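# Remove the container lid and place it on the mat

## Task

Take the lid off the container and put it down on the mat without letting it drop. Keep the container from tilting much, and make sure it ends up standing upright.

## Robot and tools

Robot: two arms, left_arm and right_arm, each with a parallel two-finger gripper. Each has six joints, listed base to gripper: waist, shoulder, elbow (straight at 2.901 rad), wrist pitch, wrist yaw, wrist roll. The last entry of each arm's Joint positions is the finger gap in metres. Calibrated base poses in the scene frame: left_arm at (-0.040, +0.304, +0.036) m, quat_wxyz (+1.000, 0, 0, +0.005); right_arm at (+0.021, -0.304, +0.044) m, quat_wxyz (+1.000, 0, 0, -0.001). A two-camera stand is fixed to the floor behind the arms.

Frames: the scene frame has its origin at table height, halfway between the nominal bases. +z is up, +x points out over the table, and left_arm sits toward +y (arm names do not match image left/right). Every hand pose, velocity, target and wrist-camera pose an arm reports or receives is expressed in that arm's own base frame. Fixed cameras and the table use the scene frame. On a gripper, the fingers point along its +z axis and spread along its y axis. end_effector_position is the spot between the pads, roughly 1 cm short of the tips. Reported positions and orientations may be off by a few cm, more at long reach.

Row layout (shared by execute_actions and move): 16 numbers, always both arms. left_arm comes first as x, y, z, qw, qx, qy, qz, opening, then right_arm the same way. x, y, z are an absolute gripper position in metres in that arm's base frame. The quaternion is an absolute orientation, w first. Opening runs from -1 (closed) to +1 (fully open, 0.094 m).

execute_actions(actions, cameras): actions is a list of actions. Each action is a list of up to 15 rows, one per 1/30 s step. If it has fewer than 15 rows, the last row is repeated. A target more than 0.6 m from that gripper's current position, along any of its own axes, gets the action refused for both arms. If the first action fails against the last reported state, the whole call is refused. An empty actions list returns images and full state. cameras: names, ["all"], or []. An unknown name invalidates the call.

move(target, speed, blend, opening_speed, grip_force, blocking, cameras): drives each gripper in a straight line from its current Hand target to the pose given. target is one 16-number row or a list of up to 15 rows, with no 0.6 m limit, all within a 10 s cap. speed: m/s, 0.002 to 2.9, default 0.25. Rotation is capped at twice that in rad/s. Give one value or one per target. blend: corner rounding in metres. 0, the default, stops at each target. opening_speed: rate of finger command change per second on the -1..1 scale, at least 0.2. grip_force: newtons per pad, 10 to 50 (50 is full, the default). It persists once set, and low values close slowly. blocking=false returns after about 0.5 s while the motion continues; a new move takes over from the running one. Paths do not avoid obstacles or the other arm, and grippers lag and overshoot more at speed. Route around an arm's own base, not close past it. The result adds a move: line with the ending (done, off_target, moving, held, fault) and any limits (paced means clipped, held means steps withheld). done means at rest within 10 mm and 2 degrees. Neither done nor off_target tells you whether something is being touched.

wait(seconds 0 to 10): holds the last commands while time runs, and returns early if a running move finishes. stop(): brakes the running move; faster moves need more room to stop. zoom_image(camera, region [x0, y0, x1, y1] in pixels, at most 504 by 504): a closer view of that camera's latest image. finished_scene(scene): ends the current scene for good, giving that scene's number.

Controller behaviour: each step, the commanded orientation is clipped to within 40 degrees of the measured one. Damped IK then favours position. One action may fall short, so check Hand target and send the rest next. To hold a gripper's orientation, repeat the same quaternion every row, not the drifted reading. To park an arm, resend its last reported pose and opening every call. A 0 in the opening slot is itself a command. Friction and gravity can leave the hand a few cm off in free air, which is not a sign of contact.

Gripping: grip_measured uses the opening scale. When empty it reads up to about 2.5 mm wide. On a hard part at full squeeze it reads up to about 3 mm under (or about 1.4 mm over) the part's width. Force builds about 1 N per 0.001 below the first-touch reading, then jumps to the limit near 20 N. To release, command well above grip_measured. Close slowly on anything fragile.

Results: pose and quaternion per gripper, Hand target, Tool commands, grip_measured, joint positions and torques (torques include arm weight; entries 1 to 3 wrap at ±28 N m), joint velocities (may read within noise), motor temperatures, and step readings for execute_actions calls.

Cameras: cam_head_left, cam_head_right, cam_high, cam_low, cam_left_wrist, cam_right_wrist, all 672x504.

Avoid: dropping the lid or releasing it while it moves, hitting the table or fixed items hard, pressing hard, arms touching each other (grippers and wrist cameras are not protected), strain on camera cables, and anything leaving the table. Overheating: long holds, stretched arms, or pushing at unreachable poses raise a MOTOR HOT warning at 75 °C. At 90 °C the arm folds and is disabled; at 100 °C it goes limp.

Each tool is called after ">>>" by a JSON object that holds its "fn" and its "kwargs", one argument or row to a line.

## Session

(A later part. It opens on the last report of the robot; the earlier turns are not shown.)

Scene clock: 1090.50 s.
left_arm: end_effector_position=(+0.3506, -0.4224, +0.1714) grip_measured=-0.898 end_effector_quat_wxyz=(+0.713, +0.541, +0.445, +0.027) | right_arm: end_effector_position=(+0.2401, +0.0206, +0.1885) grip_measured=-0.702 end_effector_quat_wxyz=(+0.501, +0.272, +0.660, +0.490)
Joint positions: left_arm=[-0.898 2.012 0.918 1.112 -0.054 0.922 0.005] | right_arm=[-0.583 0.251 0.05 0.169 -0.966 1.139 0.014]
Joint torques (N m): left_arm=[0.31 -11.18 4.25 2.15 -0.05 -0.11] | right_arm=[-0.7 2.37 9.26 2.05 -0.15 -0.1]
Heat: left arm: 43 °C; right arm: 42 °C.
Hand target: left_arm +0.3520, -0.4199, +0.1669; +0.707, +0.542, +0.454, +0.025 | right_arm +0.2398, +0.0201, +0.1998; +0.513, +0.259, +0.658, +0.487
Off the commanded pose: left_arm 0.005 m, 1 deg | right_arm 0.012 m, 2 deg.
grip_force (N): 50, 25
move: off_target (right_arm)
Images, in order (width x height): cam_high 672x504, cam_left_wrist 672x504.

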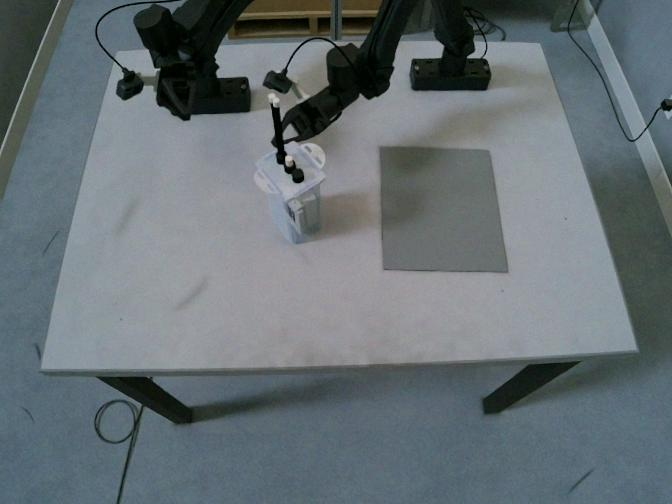

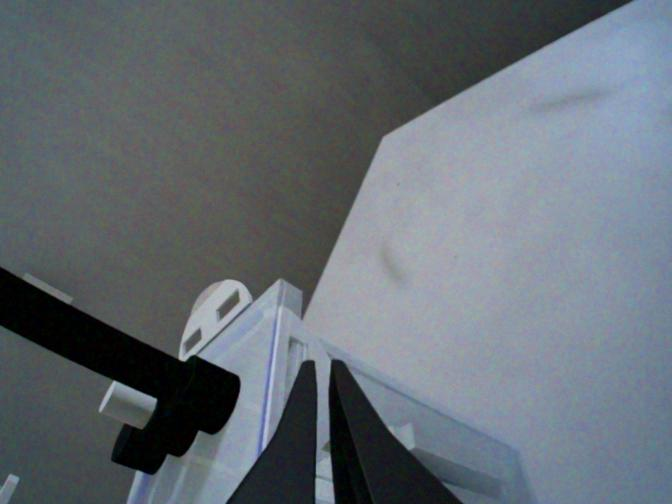

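>>> {"fn": "move", "kwargs": {
  "target": [
    [0.31,-0.37,0.175,0.7067,0.5417,0.4545,0.0247,-0.9,0.24,0.02,0.2,0.5129,0.2591,0.6579,0.4867,-0.7],
    [0.28,-0.29,0.18,0.7067,0.5417,0.4545,0.0247,-0.9,0.22,0.11,0.3,0.5837,-0.2253,0.7607,0.1729,0.1],
    [0.28,-0.28,0.18,0.7067,0.5417,0.4545,0.0247,-0.9,0.26,0.148,0.295,0.5837,-0.2253,0.7607,0.1729,0.1]
  ],
  "speed": [0.15,0.25,0.15],
  "blend": [0.02,0.01,0],
  "grip_force": [25,15],
  "cameras": ["cam_right_wrist","cam_high","cam_head_left"]
}}

>>> {"fn": "zoom_image", "kwargs": {
  "camera": "cam_high",
  "region": [225, 60, 365, 200]
}}

Scene clock: 1181.50 s.
left_arm: end_effector_position=(+0.2827, -0.2837, +0.1799) grip_measured=-0.898 end_effector_quat_wxyz=(+0.707, +0.544, +0.451, +0.030) | right_arm: end_effector_position=(+0.2597, +0.1472, +0.2894) grip_measured=+0.098 end_effector_quat_wxyz=(+0.577, -0.228, +0.765, +0.171)
Joint positions: left_arm=[-0.751 1.491 0.323 1.168 0.085 0.92 0.005] | right_arm=[0.423 0.691 0.739 -0.33 -0.149 -0.045 0.052]
Joint torques (N m): left_arm=[0.25 -6.71 3.15 2.24 0.02 -0.13] | right_arm=[0.4 0.13 7.45 2.3 0.01 0.05]
Heat: left arm: 43 °C; right arm: 42 °C.
Hand target: left_arm +0.2801, -0.2801, +0.1801; +0.707, +0.541, +0.454, +0.025 | right_arm +0.2599, +0.1479, +0.2950; +0.584, -0.225, +0.761, +0.173
Off the commanded pose: left_arm 0.005 m, 1 deg | right_arm 0.006 m, 1 deg.
grip_force (N): 25, 15
move: done; blend cut to 0 m at target 2
Images, in order (width x height): cam_head_left 672x504, cam_high 672x504, cam_right_wrist 672x504.

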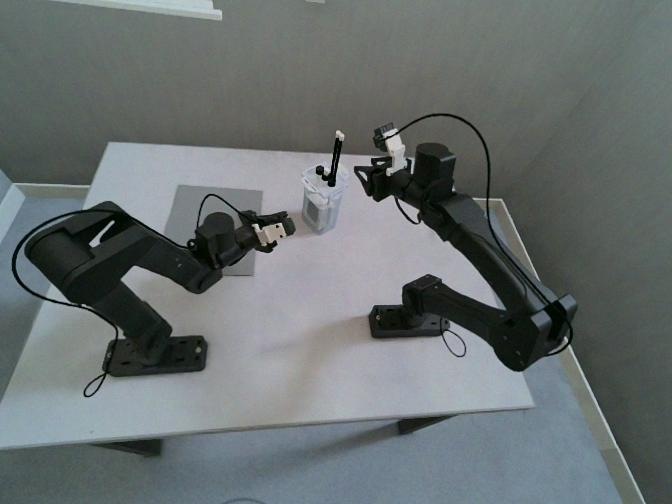

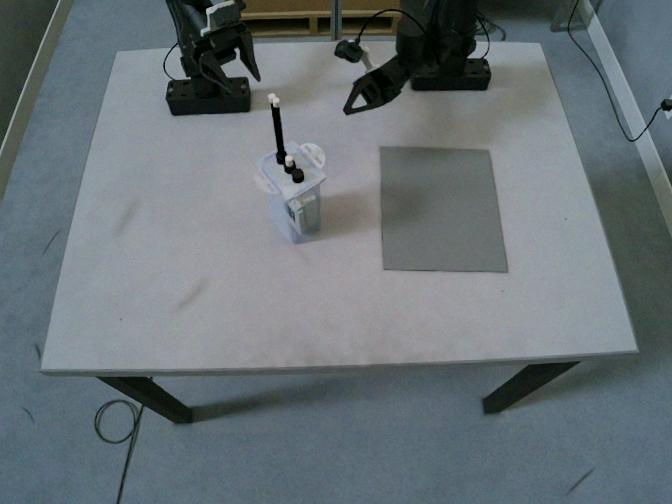

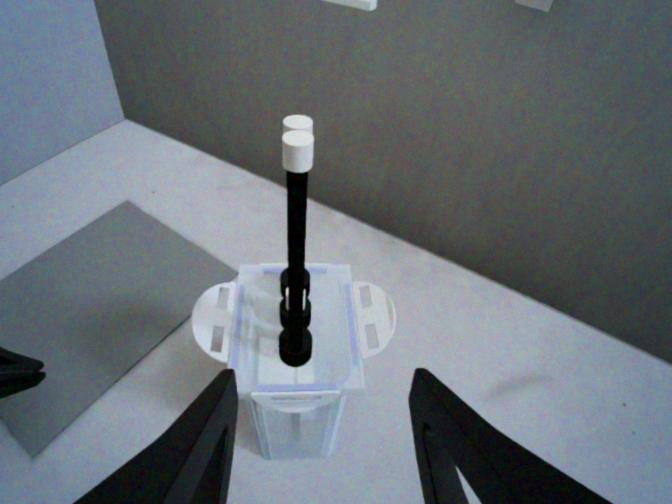

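Scaled by 3.600.

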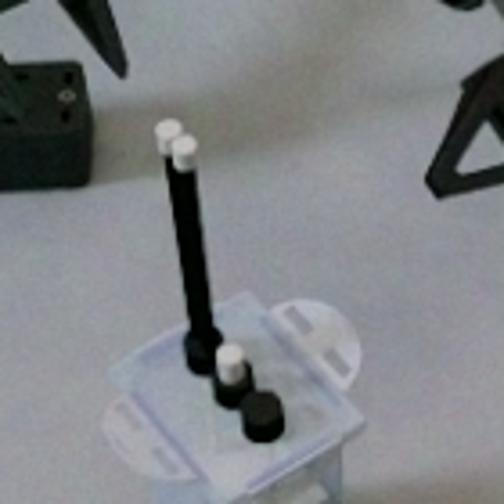

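>>> {"fn": "move", "kwargs": {
  "target": [
    [0.28,-0.28,0.18,0.7067,0.5417,0.4545,0.0247,0.1,0.268,0.18,0.285,0.5837,-0.2253,0.7607,0.1729,0.1],
    [0.28,-0.28,0.18,0.7067,0.5417,0.4545,0.0247,0.1,0.3,0.201,0.285,0.5837,-0.2253,0.7607,0.1729,0.1]
  ],
  "speed": 0.12,
  "blend": [0.01,0],
  "cameras": ["cam_right_wrist","cam_high"]
}}

>>> {"fn": "zoom_image", "kwargs": {
  "camera": "cam_right_wrist",
  "region": [180, 60, 480, 420]
}}

Scene clock: 1209.20 s.
left_arm: end_effector_position=(+0.2827, -0.2837, +0.1799) grip_measured=+0.097 end_effector_quat_wxyz=(+0.707, +0.544, +0.451, +0.030) | right_arm: end_effector_position=(+0.2969, +0.1989, +0.2730) grip_measured=+0.098 end_effector_quat_wxyz=(+0.573, -0.230, +0.768, +0.169)
Joint positions: left_arm=[-0.751 1.491 0.323 1.168 0.085 0.92 0.052] | right_arm=[0.597 0.944 0.752 -0.097 0.018 0 0.052]
Joint torques (N m): left_arm=[0.34 -7.01 3.07 2.24 0.03 -0.12] | right_arm=[0.08 -1.43 9.43 2.32 0 0.01]
Heat: left arm: 44 °C; right arm: 44 °C.
Hand target: left_arm +0.2801, -0.2801, +0.1801; +0.707, +0.541, +0.454, +0.025 | right_arm +0.2997, +0.2007, +0.2849; +0.584, -0.225, +0.761, +0.173
Off the commanded pose: left_arm 0.005 m, 1 deg | right_arm 0.013 m, 2 deg.
grip_force (N): 25, 15
move: off_target (right_arm); blend cut to 0 m at target 1
Images, in order (width x height): cam_high 672x504, cam_right_wrist 672x504.

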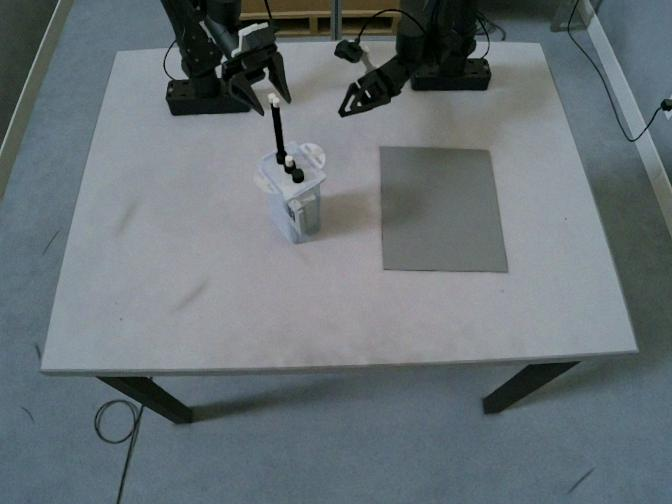

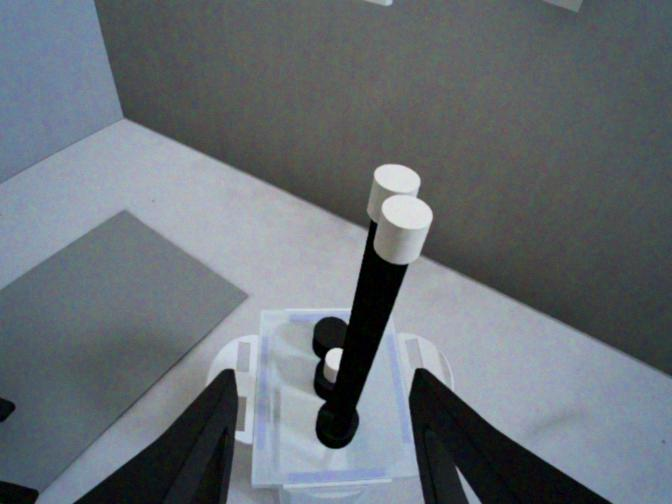

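Scaled by 1.400 from the camera's 672x504 image, which has a finer 960x720 frame.

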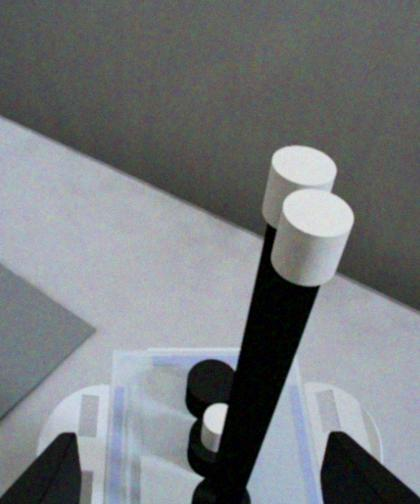

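>>> {"fn": "move", "kwargs": {
  "target": [0.28,-0.28,0.18,0.7067,0.5417,0.4545,0.0247,0.1,0.332,0.204,0.287,0.5837,-0.2253,0.7607,0.1729,0.1],
  "speed": 0.08,
  "cameras": ["cam_right_wrist","cam_high"]
}}

>>> {"fn": "zoom_image", "kwargs": {
  "camera": "cam_high",
  "region": [205, 60, 345, 200]
}}

Scene clock: 1254.87 s.
left_arm: end_effector_position=(+0.2827, -0.2837, +0.1799) grip_measured=+0.097 end_effector_quat_wxyz=(+0.707, +0.544, +0.451, +0.030) | right_arm: end_effector_position=(+0.3280, +0.2022, +0.2756) grip_measured=+0.098 end_effector_quat_wxyz=(+0.574, -0.225, +0.769, +0.170)
Joint positions: left_arm=[-0.751 1.491 0.323 1.168 0.085 0.92 0.052] | right_arm=[0.532 1.068 0.816 -0.036 -0.038 -0.008 0.052]
Joint torques (N m): left_arm=[0.36 -6.82 3.28 2.27 -0.01 -0.11] | right_arm=[-0.42 -2.35 9.55 2.3 -0.11 -0.11]
Heat: left arm: 44 °C; right arm: 45 °C.
Hand target: left_arm +0.2801, -0.2801, +0.1801; +0.707, +0.541, +0.454, +0.025 | right_arm +0.3316, +0.2038, +0.2871; +0.584, -0.225, +0.761, +0.173
Off the commanded pose: left_arm 0.005 m, 1 deg | right_arm 0.012 m, 2 deg.
grip_force (N): 25, 15
move: off_target (right_arm)
Images, in order (width x height): cam_high 672x504, cam_right_wrist 672x504.

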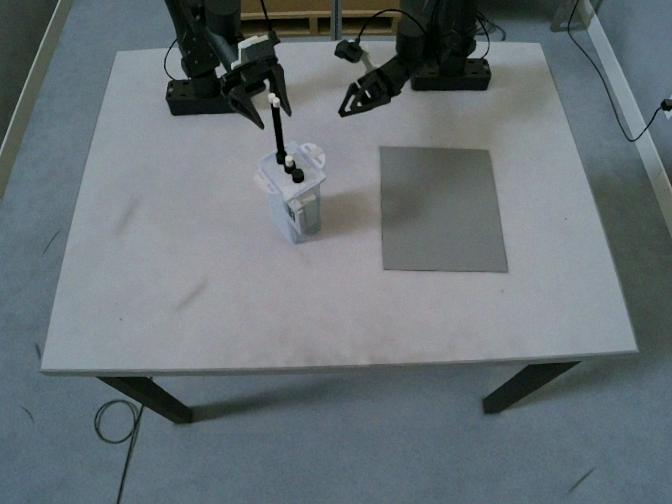

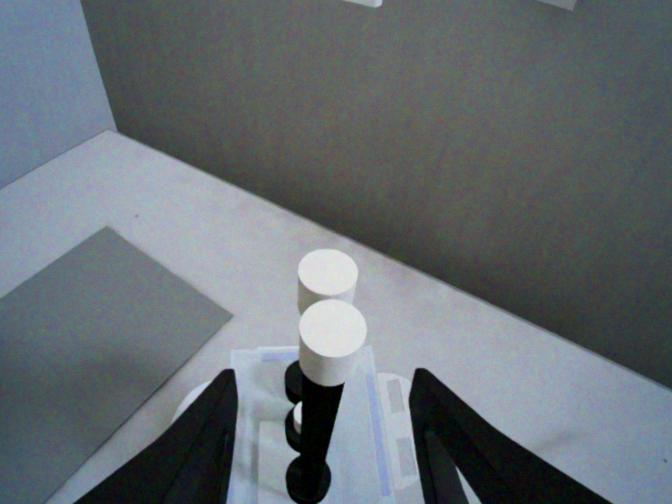

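Scaled by 3.600.

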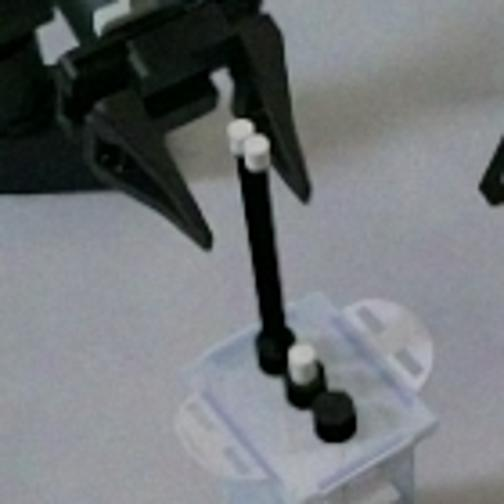

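>>> {"fn": "move", "kwargs": {
  "target": [
    [0.28,-0.28,0.18,0.7067,0.5417,0.4545,0.0247,0.1,0.332,0.205,0.264,0.5837,-0.2253,0.7607,0.1729,0.1],
    [0.28,-0.28,0.18,0.7067,0.5417,0.4545,0.0247,0.1,0.363,0.225,0.264,0.5837,-0.2253,0.7607,0.1729,0.1]
  ],
  "speed": 0.08,
  "cameras": ["cam_right_wrist","cam_high"]
}}

>>> {"fn": "zoom_image", "kwargs": {
  "camera": "cam_high",
  "region": [205, 60, 345, 200]
}}

Scene clock: 1272.53 s.
left_arm: end_effector_position=(+0.2827, -0.2837, +0.1799) grip_measured=+0.097 end_effector_quat_wxyz=(+0.707, +0.544, +0.451, +0.030) | right_arm: end_effector_position=(+0.3589, +0.2206, +0.2549) grip_measured=+0.098 end_effector_quat_wxyz=(+0.575, -0.225, +0.768, +0.170)
Joint positions: left_arm=[-0.751 1.491 0.323 1.168 0.085 0.92 0.052] | right_arm=[0.532 1.231 0.822 0.125 -0.039 -0.008 0.052]
Joint torques (N m): left_arm=[0.53 -6.75 3.08 2.27 0.06 -0.11] | right_arm=[0.36 -3.54 9.29 2.36 0 -0.05]
Heat: left arm: 44 °C; right arm: 45 °C.
Hand target: left_arm +0.2801, -0.2801, +0.1801; +0.707, +0.541, +0.454, +0.025 | right_arm +0.3626, +0.2248, +0.2638; +0.584, -0.225, +0.761, +0.173
Off the commanded pose: left_arm 0.005 m, 1 deg | right_arm 0.011 m, 1 deg.
grip_force (N): 25, 15
move: off_target (right_arm)
Images, in order (width x height): cam_high 672x504, cam_right_wrist 672x504.

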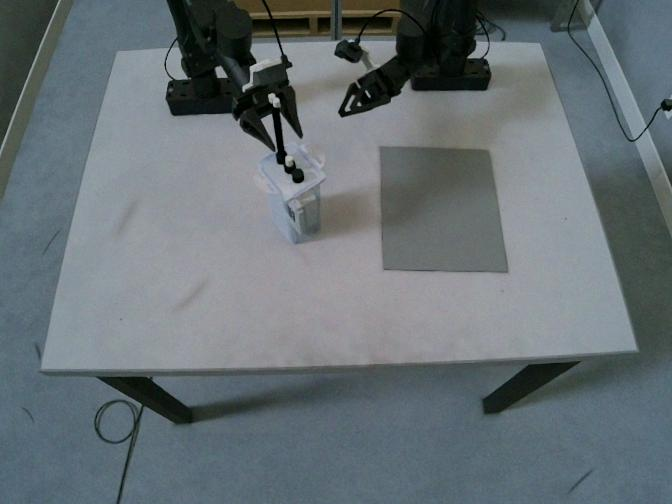

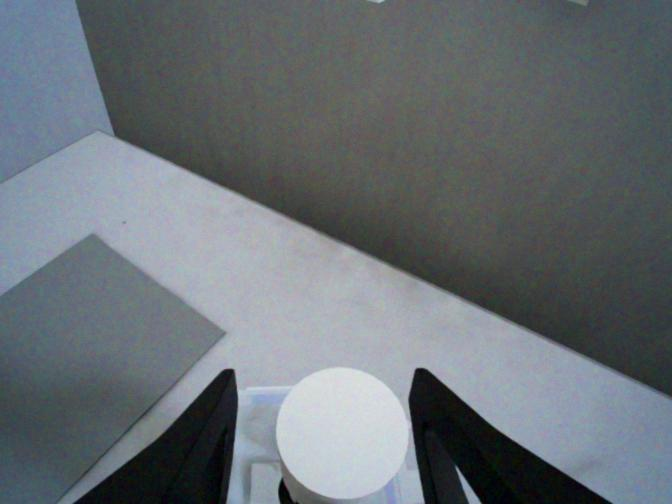

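Scaled by 3.600.

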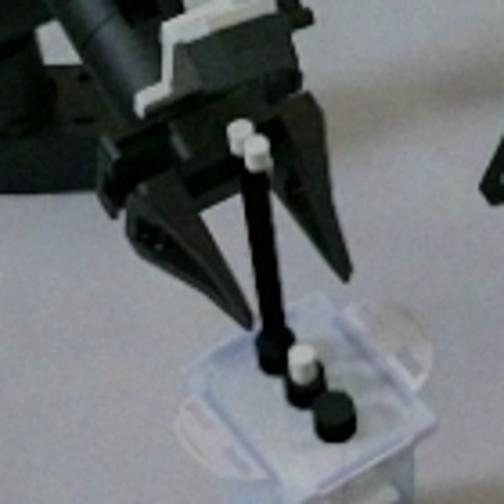

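>>> {"fn": "move", "kwargs": {
  "target": [0.28,-0.28,0.18,0.7067,0.5417,0.4545,0.0247,0.1,0.331,0.203,0.266,0.5837,-0.2253,0.7607,0.1729,0.1],
  "speed": 0.08,
  "cameras": ["cam_right_wrist","cam_high"]
}}

>>> {"fn": "zoom_image", "kwargs": {
  "camera": "cam_high",
  "region": [205, 60, 345, 200]
}}

Scene clock: 1290.03 s.
left_arm: end_effector_position=(+0.2827, -0.2837, +0.1799) grip_measured=+0.097 end_effector_quat_wxyz=(+0.707, +0.544, +0.451, +0.030) | right_arm: end_effector_position=(+0.3349, +0.2068, +0.2705) grip_measured=+0.098 end_effector_quat_wxyz=(+0.589, -0.223, +0.757, +0.174)
Joint positions: left_arm=[-0.751 1.491 0.323 1.168 0.085 0.92 0.052] | right_arm=[0.532 1.096 0.771 0.076 -0.041 -0.008 0.052]
Joint torques (N m): left_arm=[0.55 -6.64 3.28 2.26 0.01 -0.13] | right_arm=[-0.61 -4.75 6.22 2.02 -0.14 -0.06]
Heat: left arm: 44 °C; right arm: 45 °C.
Hand target: left_arm +0.2801, -0.2801, +0.1801; +0.707, +0.541, +0.454, +0.025 | right_arm +0.3312, +0.2032, +0.2660; +0.584, -0.225, +0.761, +0.173
Off the commanded pose: left_arm 0.005 m, 1 deg | right_arm 0.007 m, 1 deg.
grip_force (N): 25, 15
move: done
Images, in order (width x height): cam_high 672x504, cam_right_wrist 672x504.

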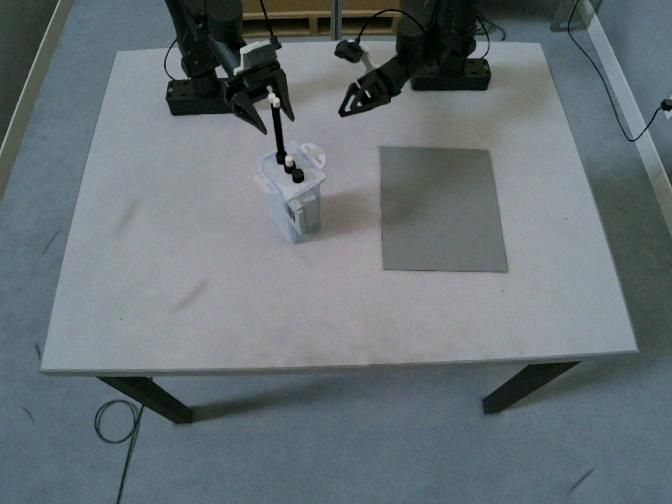

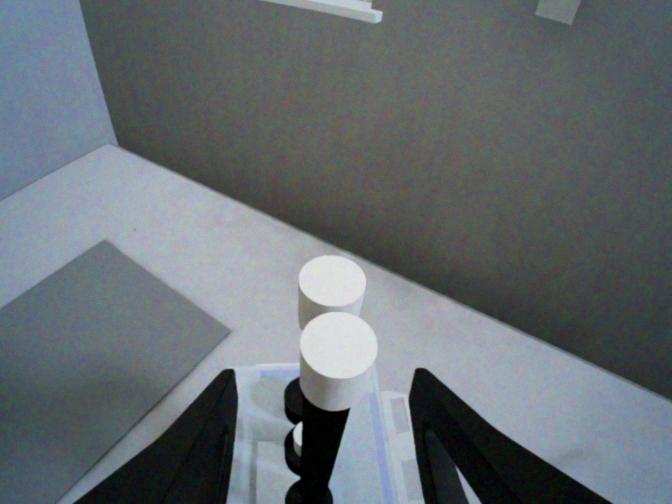

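Scaled by 3.600.

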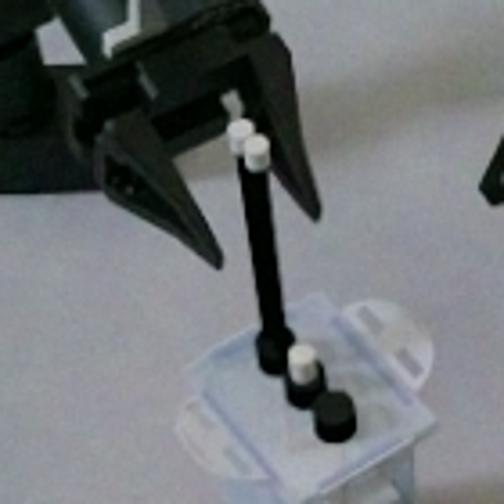

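>>> {"fn": "move", "kwargs": {
  "target": [0.28,-0.28,0.18,0.7067,0.5417,0.4545,0.0247,0.1,0.323,0.198,0.274,0.5837,-0.2253,0.7607,0.1729,0.1],
  "speed": 0.08,
  "cameras": ["cam_right_wrist"]
}}

Scene clock: 1316.07 s.
left_arm: end_effector_position=(+0.2827, -0.2837, +0.1799) grip_measured=+0.097 end_effector_quat_wxyz=(+0.707, +0.544, +0.451, +0.030) | right_arm: end_effector_position=(+0.3267, +0.2009, +0.2730) grip_measured=+0.098 end_effector_quat_wxyz=(+0.584, -0.223, +0.761, +0.173)
Joint positions: left_arm=[-0.751 1.491 0.323 1.168 0.085 0.92 0.052] | right_arm=[0.529 1.053 0.771 0.022 -0.042 -0.009 0.052]
Joint torques (N m): left_arm=[0.32 -6.95 3.29 2.28 0.03 -0.16] | right_arm=[-0.59 -4.38 7.1 2 -0.12 -0.07]
Heat: left arm: 45 °C; right arm: 44 °C.
Hand target: left_arm +0.2801, -0.2801, +0.1801; +0.707, +0.541, +0.454, +0.025 | right_arm +0.3231, +0.1981, +0.2740; +0.584, -0.225, +0.761, +0.173
Off the commanded pose: left_arm 0.005 m, 1 deg | right_arm 0.005 m, 0 deg.
grip_force (N): 25, 15
move: done
Images, in order (width x height): cam_right_wrist 672x504.

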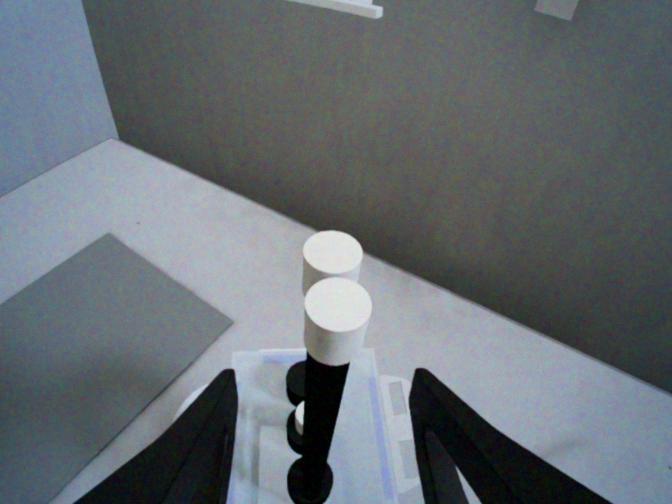

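>>> {"fn": "move", "kwargs": {
  "target": [0.28,-0.28,0.18,0.7067,0.5417,0.4545,0.0247,0.1,0.325,0.1995,0.273,0.5837,-0.2253,0.7607,0.1729,-0.95],
  "speed": 0.08,
  "opening_speed": 0.5,
  "cameras": ["cam_right_wrist","cam_high"]
}}

>>> {"fn": "zoom_image", "kwargs": {
  "camera": "cam_high",
  "region": [205, 60, 345, 200]
}}

Scene clock: 1330.43 s.
left_arm: end_effector_position=(+0.2827, -0.2837, +0.1799) grip_measured=+0.097 end_effector_quat_wxyz=(+0.707, +0.544, +0.451, +0.030) | right_arm: end_effector_position=(+0.3263, +0.2015, +0.2730) grip_measured=-0.801 end_effector_quat_wxyz=(+0.584, -0.224, +0.761, +0.174)
Joint positions: left_arm=[-0.751 1.491 0.323 1.168 0.085 0.92 0.052] | right_arm=[0.529 1.053 0.771 0.021 -0.046 -0.009 0.009]
Joint torques (N m): left_arm=[0.31 -6.82 3.04 2.25 0.02 -0.08] | right_arm=[-0.35 -3.55 7.1 2.13 -0.05 -0.09]
Heat: left arm: 45 °C; right arm: 45 °C.
Hand target: left_arm +0.2801, -0.2801, +0.1801; +0.707, +0.541, +0.454, +0.025 | right_arm +0.3250, +0.1995, +0.2730; +0.584, -0.225, +0.761, +0.173
Off the commanded pose: left_arm 0.005 m, 1 deg | right_arm 0.002 m, 0 deg.
grip_force (N): 25, 15
move: done
Images, in order (width x height): cam_high 672x504, cam_right_wrist 672x504.

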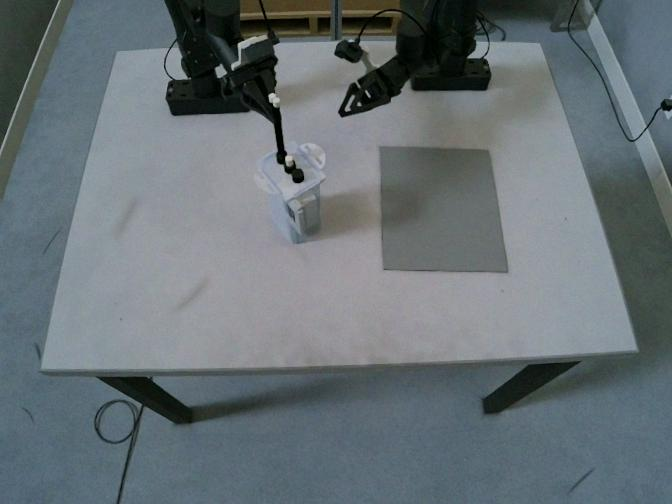

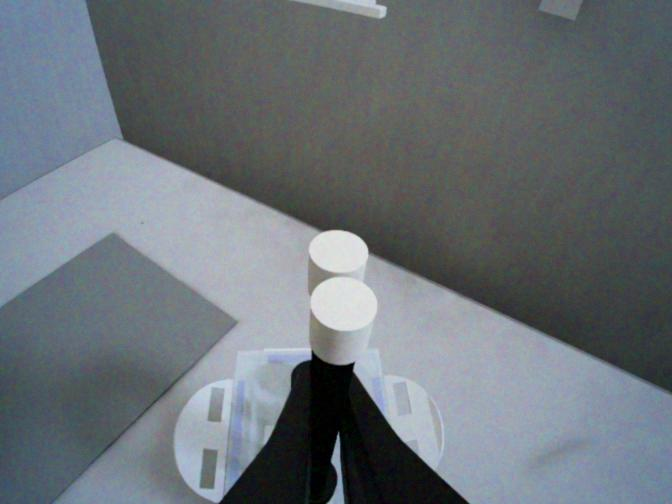

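Scaled by 3.600.

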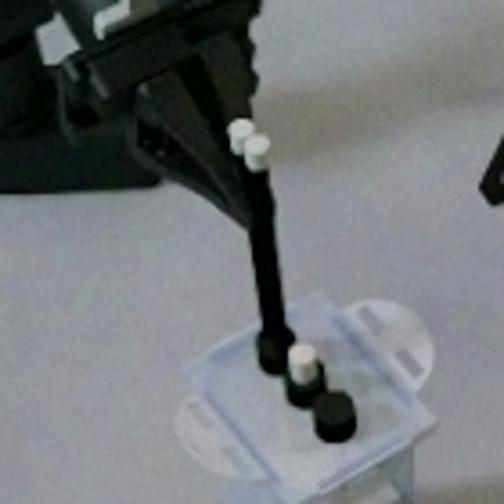

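>>> {"fn": "move", "kwargs": {
  "target": [
    [0.3,-0.375,0.168,0.646,0.6185,0.3428,0.2877,0.1,0.325,0.1995,0.273,0.5837,-0.2253,0.7607,0.1729,-0.95],
    [0.322,-0.418,0.163,0.646,0.6185,0.3428,0.2877,0.1,0.325,0.1995,0.273,0.5837,-0.2253,0.7607,0.1729,-0.95]
  ],
  "speed": [0.2,0.1],
  "blend": [0.01,0],
  "cameras": ["cam_left_wrist","cam_high"]
}}

>>> {"fn": "zoom_image", "kwargs": {
  "camera": "cam_high",
  "region": [225, 80, 345, 200]
}}

Scene clock: 1356.53 s.
left_arm: end_effector_position=(+0.3205, -0.4122, +0.1642) grip_measured=+0.098 end_effector_quat_wxyz=(+0.647, +0.618, +0.341, +0.289) | right_arm: end_effector_position=(+0.3263, +0.2016, +0.2730) grip_measured=-0.801 end_effector_quat_wxyz=(+0.584, -0.224, +0.761, +0.174)
Joint positions: left_arm=[-1.047 1.976 0.835 1.144 -0.4 1.487 0.052] | right_arm=[0.529 1.053 0.771 0.021 -0.046 -0.009 0.009]
Joint torques (N m): left_arm=[-0.32 -8.87 6.57 2.1 -0.07 0.02] | right_arm=[-0.39 -3.59 7.09 2.13 -0.07 -0.11]
Heat: left arm: 45 °C; right arm: 46 °C.
Hand target: left_arm +0.3219, -0.4178, +0.1630; +0.646, +0.618, +0.343, +0.288 | right_arm +0.3250, +0.1995, +0.2730; +0.584, -0.225, +0.761, +0.173
Off the commanded pose: left_arm 0.006 m, 0 deg | right_arm 0.002 m, 0 deg.
grip_force (N): 25, 15
move: done
Images, in order (width x height): cam_high 672x504, cam_left_wrist 672x504.

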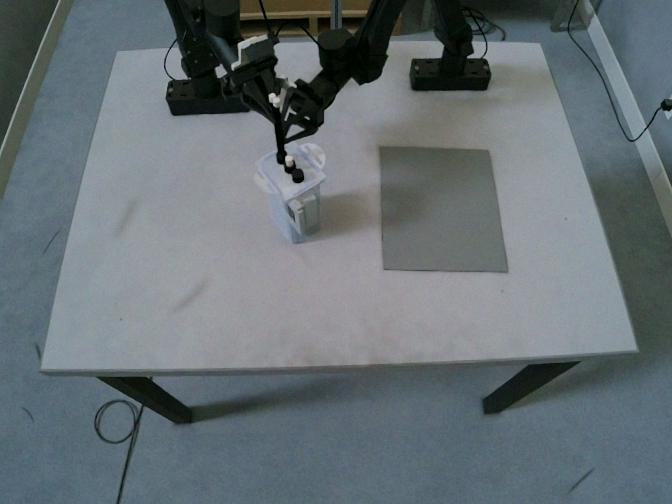

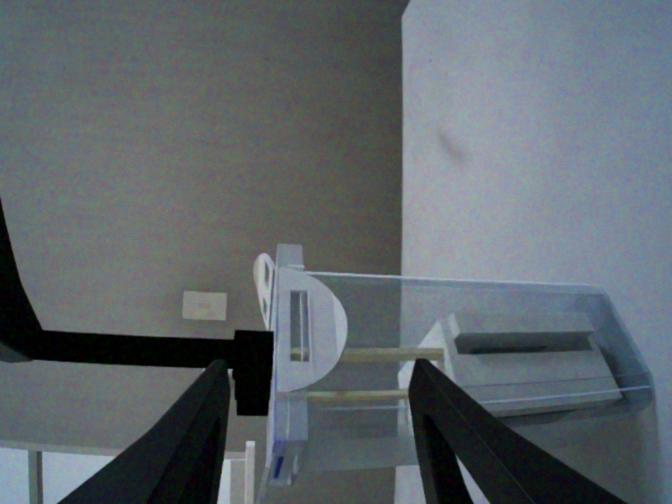

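Scaled by 4.200.

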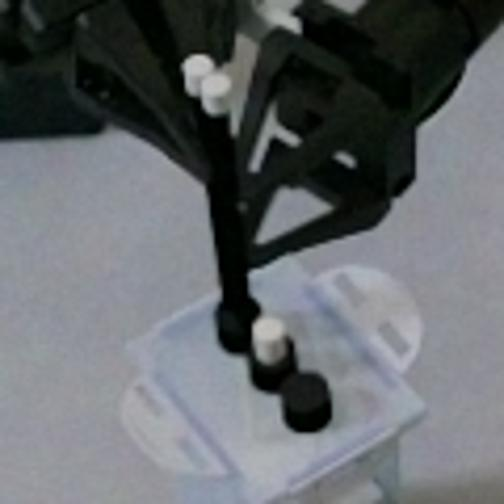

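>>> {"fn": "move", "kwargs": {
  "target": [0.368,-0.44,0.162,0.646,0.6185,0.3428,0.2877,0.1,0.325,0.1995,0.273,0.5837,-0.2253,0.7607,0.1729,-0.95],
  "speed": 0.1,
  "cameras": ["cam_left_wrist","cam_high"]
}}

>>> {"fn": "zoom_image", "kwargs": {
  "camera": "cam_high",
  "region": [225, 80, 345, 200]
}}

Scene clock: 1371.03 s.
left_arm: end_effector_position=(+0.3650, -0.4340, +0.1644) grip_measured=+0.098 end_effector_quat_wxyz=(+0.646, +0.616, +0.344, +0.291) | right_arm: end_effector_position=(+0.3263, +0.2016, +0.2730) grip_measured=-0.801 end_effector_quat_wxyz=(+0.584, -0.224, +0.761, +0.174)
Joint positions: left_arm=[-0.98 2.091 1.031 1.064 -0.341 1.487 0.052] | right_arm=[0.529 1.053 0.771 0.021 -0.046 -0.009 0.009]
Joint torques (N m): left_arm=[0.27 -9.99 6.95 2.1 0.01 -0.02] | right_arm=[-0.36 -3.67 7.12 2.14 -0.07 -0.08]
Heat: left arm: 45 °C; right arm: 46 °C.
Hand target: left_arm +0.3677, -0.4397, +0.1619; +0.646, +0.618, +0.343, +0.288 | right_arm +0.3250, +0.1995, +0.2730; +0.584, -0.225, +0.761, +0.173
Off the commanded pose: left_arm 0.007 m, 0 deg | right_arm 0.002 m, 0 deg.
grip_force (N): 25, 15
move: done
Images, in order (width x height): cam_high 672x504, cam_left_wrist 672x504.

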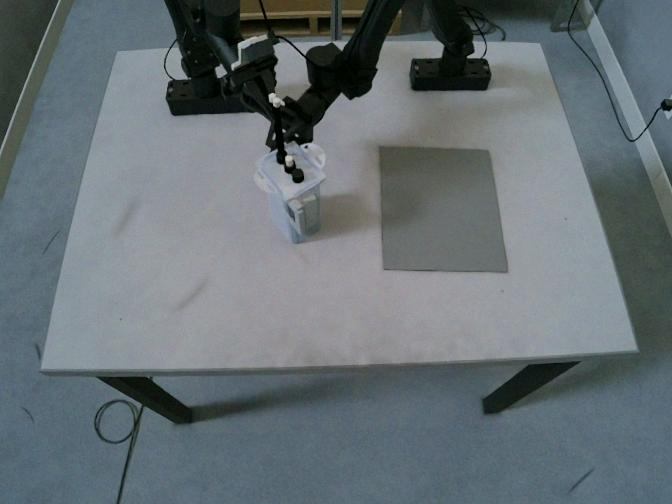

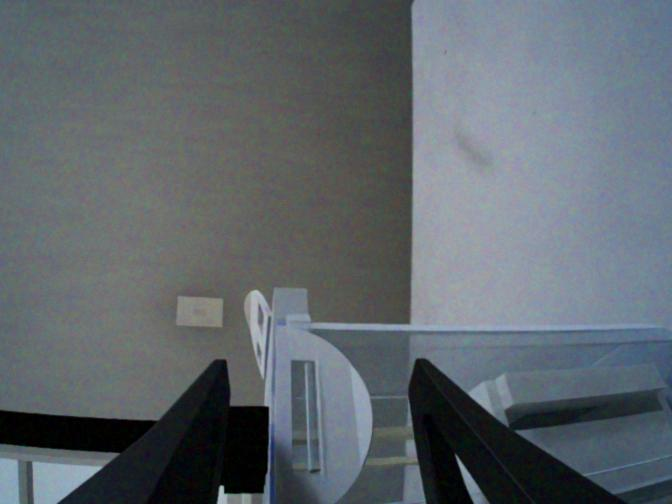

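Scaled by 4.200.

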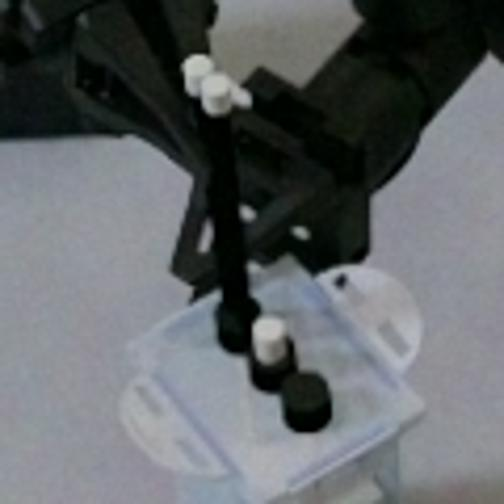

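>>> {"fn": "move", "kwargs": {
  "target": [0.386,-0.431,0.162,0.646,0.6185,0.3428,0.2877,0.1,0.325,0.1995,0.273,0.5837,-0.2253,0.7607,0.1729,-0.95],
  "speed": 0.08,
  "cameras": ["cam_left_wrist","cam_high"]
}}

>>> {"fn": "zoom_image", "kwargs": {
  "camera": "cam_high",
  "region": [225, 80, 345, 200]
}}

Scene clock: 1381.80 s.
left_arm: end_effector_position=(+0.3766, -0.4308, +0.1644) grip_measured=+0.098 end_effector_quat_wxyz=(+0.649, +0.620, +0.337, +0.284) | right_arm: end_effector_position=(+0.3263, +0.2016, +0.2730) grip_measured=-0.801 end_effector_quat_wxyz=(+0.584, -0.224, +0.761, +0.174)
Joint positions: left_arm=[-0.941 2.099 1.045 1.058 -0.28 1.487 0.052] | right_arm=[0.529 1.053 0.771 0.021 -0.046 -0.009 0.009]
Joint torques (N m): left_arm=[1.02 -10.18 7.02 2.11 -0.11 -0.02] | right_arm=[-0.47 -3.51 7.13 2.12 -0.07 -0.09]
Heat: left arm: 44 °C; right arm: 46 °C.
Hand target: left_arm +0.3856, -0.4307, +0.1620; +0.646, +0.618, +0.343, +0.288 | right_arm +0.3250, +0.1995, +0.2730; +0.584, -0.225, +0.761, +0.173
Off the commanded pose: left_arm 0.010 m, 1 deg | right_arm 0.002 m, 0 deg.
grip_force (N): 25, 15
move: done
Images, in order (width x height): cam_high 672x504, cam_left_wrist 672x504.

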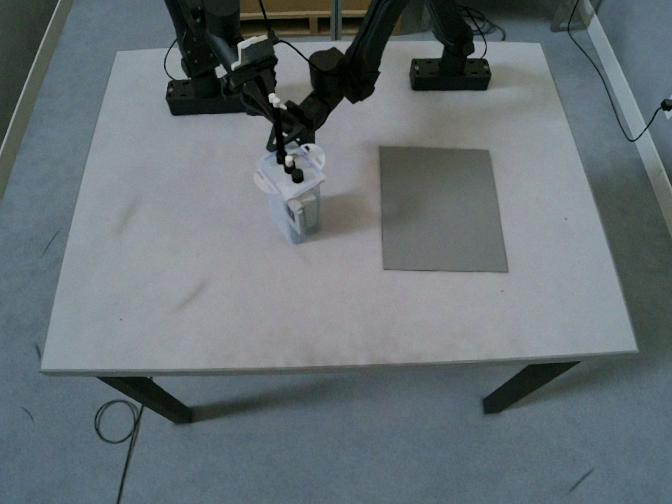

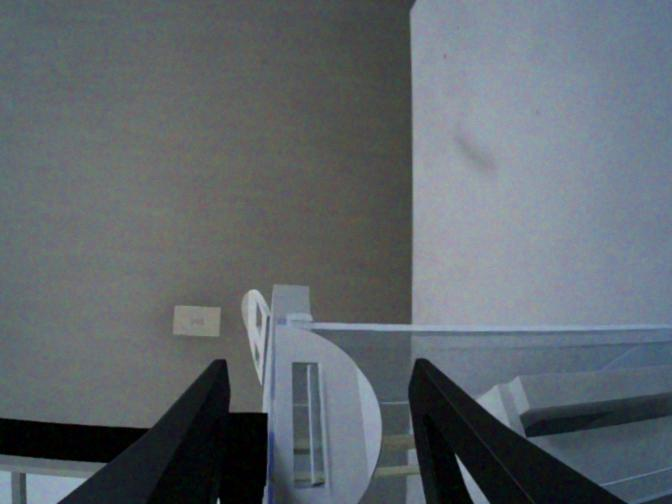

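Scaled by 4.200.

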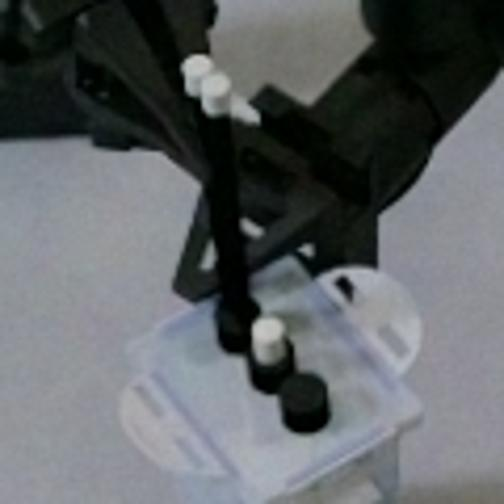

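>>> {"fn": "move", "kwargs": {
  "target": [0.387,-0.431,0.161,0.646,0.6185,0.3428,0.2877,-0.7,0.325,0.1995,0.273,0.5837,-0.2253,0.7607,0.1729,-0.95],
  "speed": 0.08,
  "opening_speed": 0.5,
  "cameras": ["cam_left_wrist","cam_high"]
}}

>>> {"fn": "zoom_image", "kwargs": {
  "camera": "cam_left_wrist",
  "region": [200, 250, 460, 504]
}}

>>> {"fn": "zoom_image", "kwargs": {
  "camera": "cam_high",
  "region": [225, 80, 345, 200]
}}

Scene clock: 1397.07 s.
left_arm: end_effector_position=(+0.3769, -0.4331, +0.1635) grip_measured=-0.386 end_effector_quat_wxyz=(+0.650, +0.622, +0.334, +0.281) | right_arm: end_effector_position=(+0.3263, +0.2016, +0.2730) grip_measured=-0.801 end_effector_quat_wxyz=(+0.584, -0.224, +0.761, +0.174)
Joint positions: left_arm=[-0.941 2.105 1.052 1.056 -0.271 1.487 0.029] | right_arm=[0.529 1.053 0.771 0.021 -0.046 -0.008 0.009]
Joint torques (N m): left_arm=[1.05 -10.22 6.72 2.14 -0.16 0] | right_arm=[-0.35 -3.59 7.09 2.09 -0.08 -0.09]
Heat: left arm: 43 °C; right arm: 46 °C.
Hand target: left_arm +0.3867, -0.4306, +0.1610; +0.646, +0.618, +0.343, +0.288 | right_arm +0.3250, +0.1995, +0.2730; +0.584, -0.225, +0.761, +0.173
Off the commanded pose: left_arm 0.011 m, 1 deg | right_arm 0.002 m, 0 deg.
grip_force (N): 25, 15
move: off_target (left_arm)
Images, in order (width x height): cam_high 672x504, cam_left_wrist 672x504.

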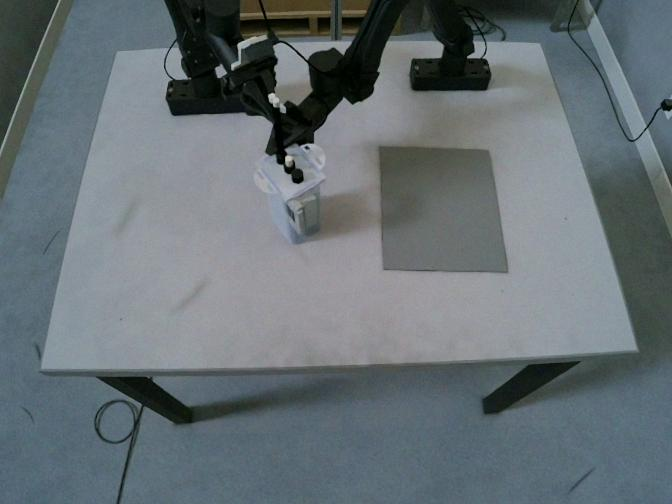

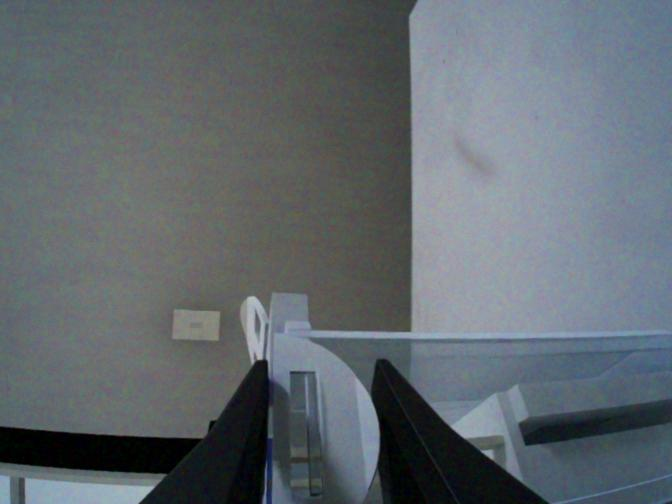

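Scaled by 1.938 from the camera's 672x504 image, which has a finer 960x720 frame.

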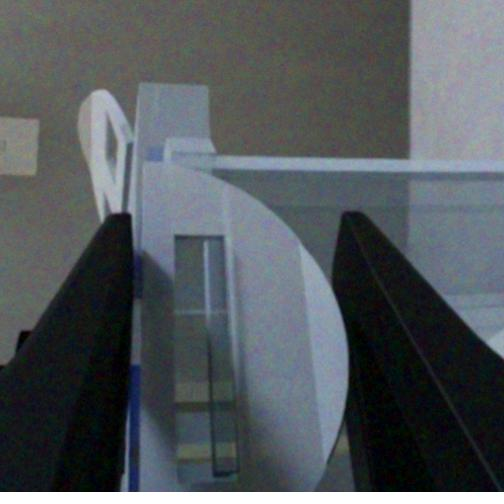

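Scaled by 4.200.

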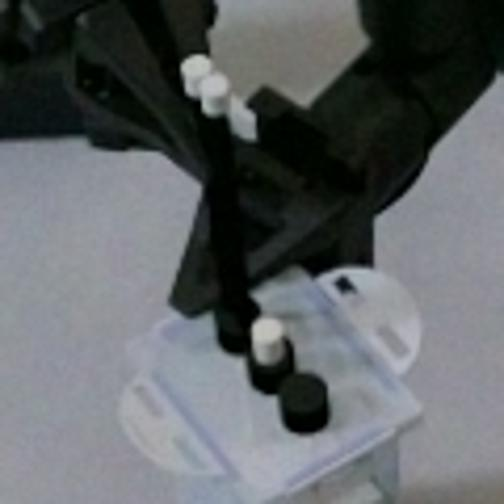

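>>> {"fn": "move", "kwargs": {
  "target": [0.380,-0.432,0.163,0.6781,0.5685,0.4207,0.2008,-0.75,0.325,0.1995,0.273,0.5837,-0.2253,0.7607,0.1729,-0.95],
  "speed": 0.15,
  "grip_force": [35,15],
  "cameras": ["cam_left_wrist","cam_high"]
}}

>>> {"fn": "zoom_image", "kwargs": {
  "camera": "cam_left_wrist",
  "region": [200, 250, 460, 504]
}}

>>> {"fn": "zoom_image", "kwargs": {
  "camera": "cam_high",
  "region": [225, 80, 345, 200]
}}

Scene clock: 1410.53 s.
left_arm: end_effector_position=(+0.3746, -0.4350, +0.1662) grip_measured=-0.412 end_effector_quat_wxyz=(+0.680, +0.581, +0.395, +0.211) | right_arm: end_effector_position=(+0.3256, +0.2026, +0.2730) grip_measured=-0.801 end_effector_quat_wxyz=(+0.583, -0.227, +0.760, +0.176)
Joint positions: left_arm=[-0.946 2.105 1.052 1.067 -0.273 1.278 0.028] | right_arm=[0.529 1.053 0.771 0.021 -0.053 -0.011 0.009]
Joint torques (N m): left_arm=[0.32 -11.52 5.44 2.06 -0.32 -0.57] | right_arm=[-0.53 -3.73 7.1 2.15 0 -0.06]
Heat: left arm: 44 °C; right arm: 46 °C.
Hand target: left_arm +0.3799, -0.4319, +0.1630; +0.678, +0.568, +0.420, +0.201 | right_arm +0.3250, +0.1995, +0.2730; +0.584, -0.225, +0.761, +0.173
Off the commanded pose: left_arm 0.007 m, 3 deg | right_arm 0.003 m, 0 deg.
grip_force (N): 35, 15
move: off_target (left_arm)
Images, in order (width x height): cam_high 672x504, cam_left_wrist 672x504.

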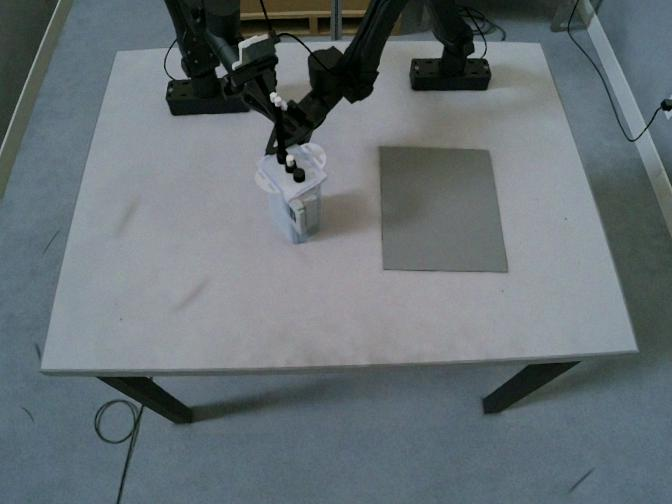

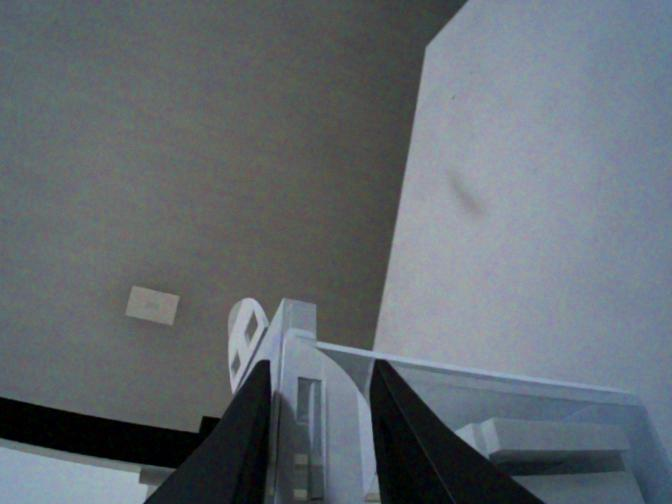

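Scaled by 1.938 from the camera's 672x504 image, which has a finer 960x720 frame.

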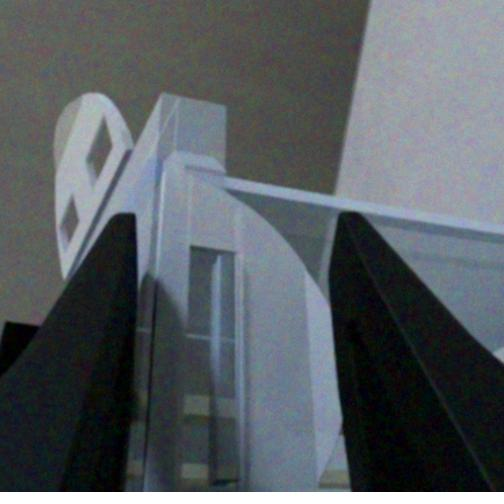

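Scaled by 4.200.

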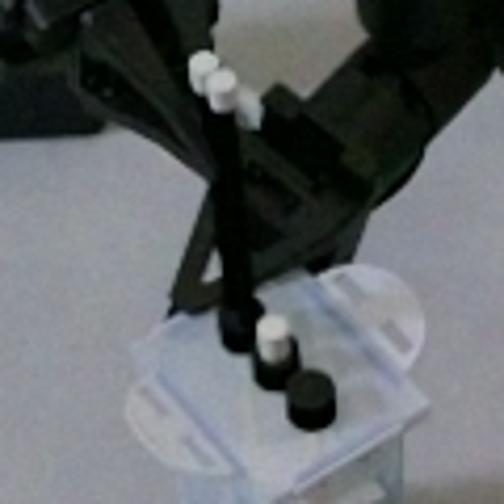

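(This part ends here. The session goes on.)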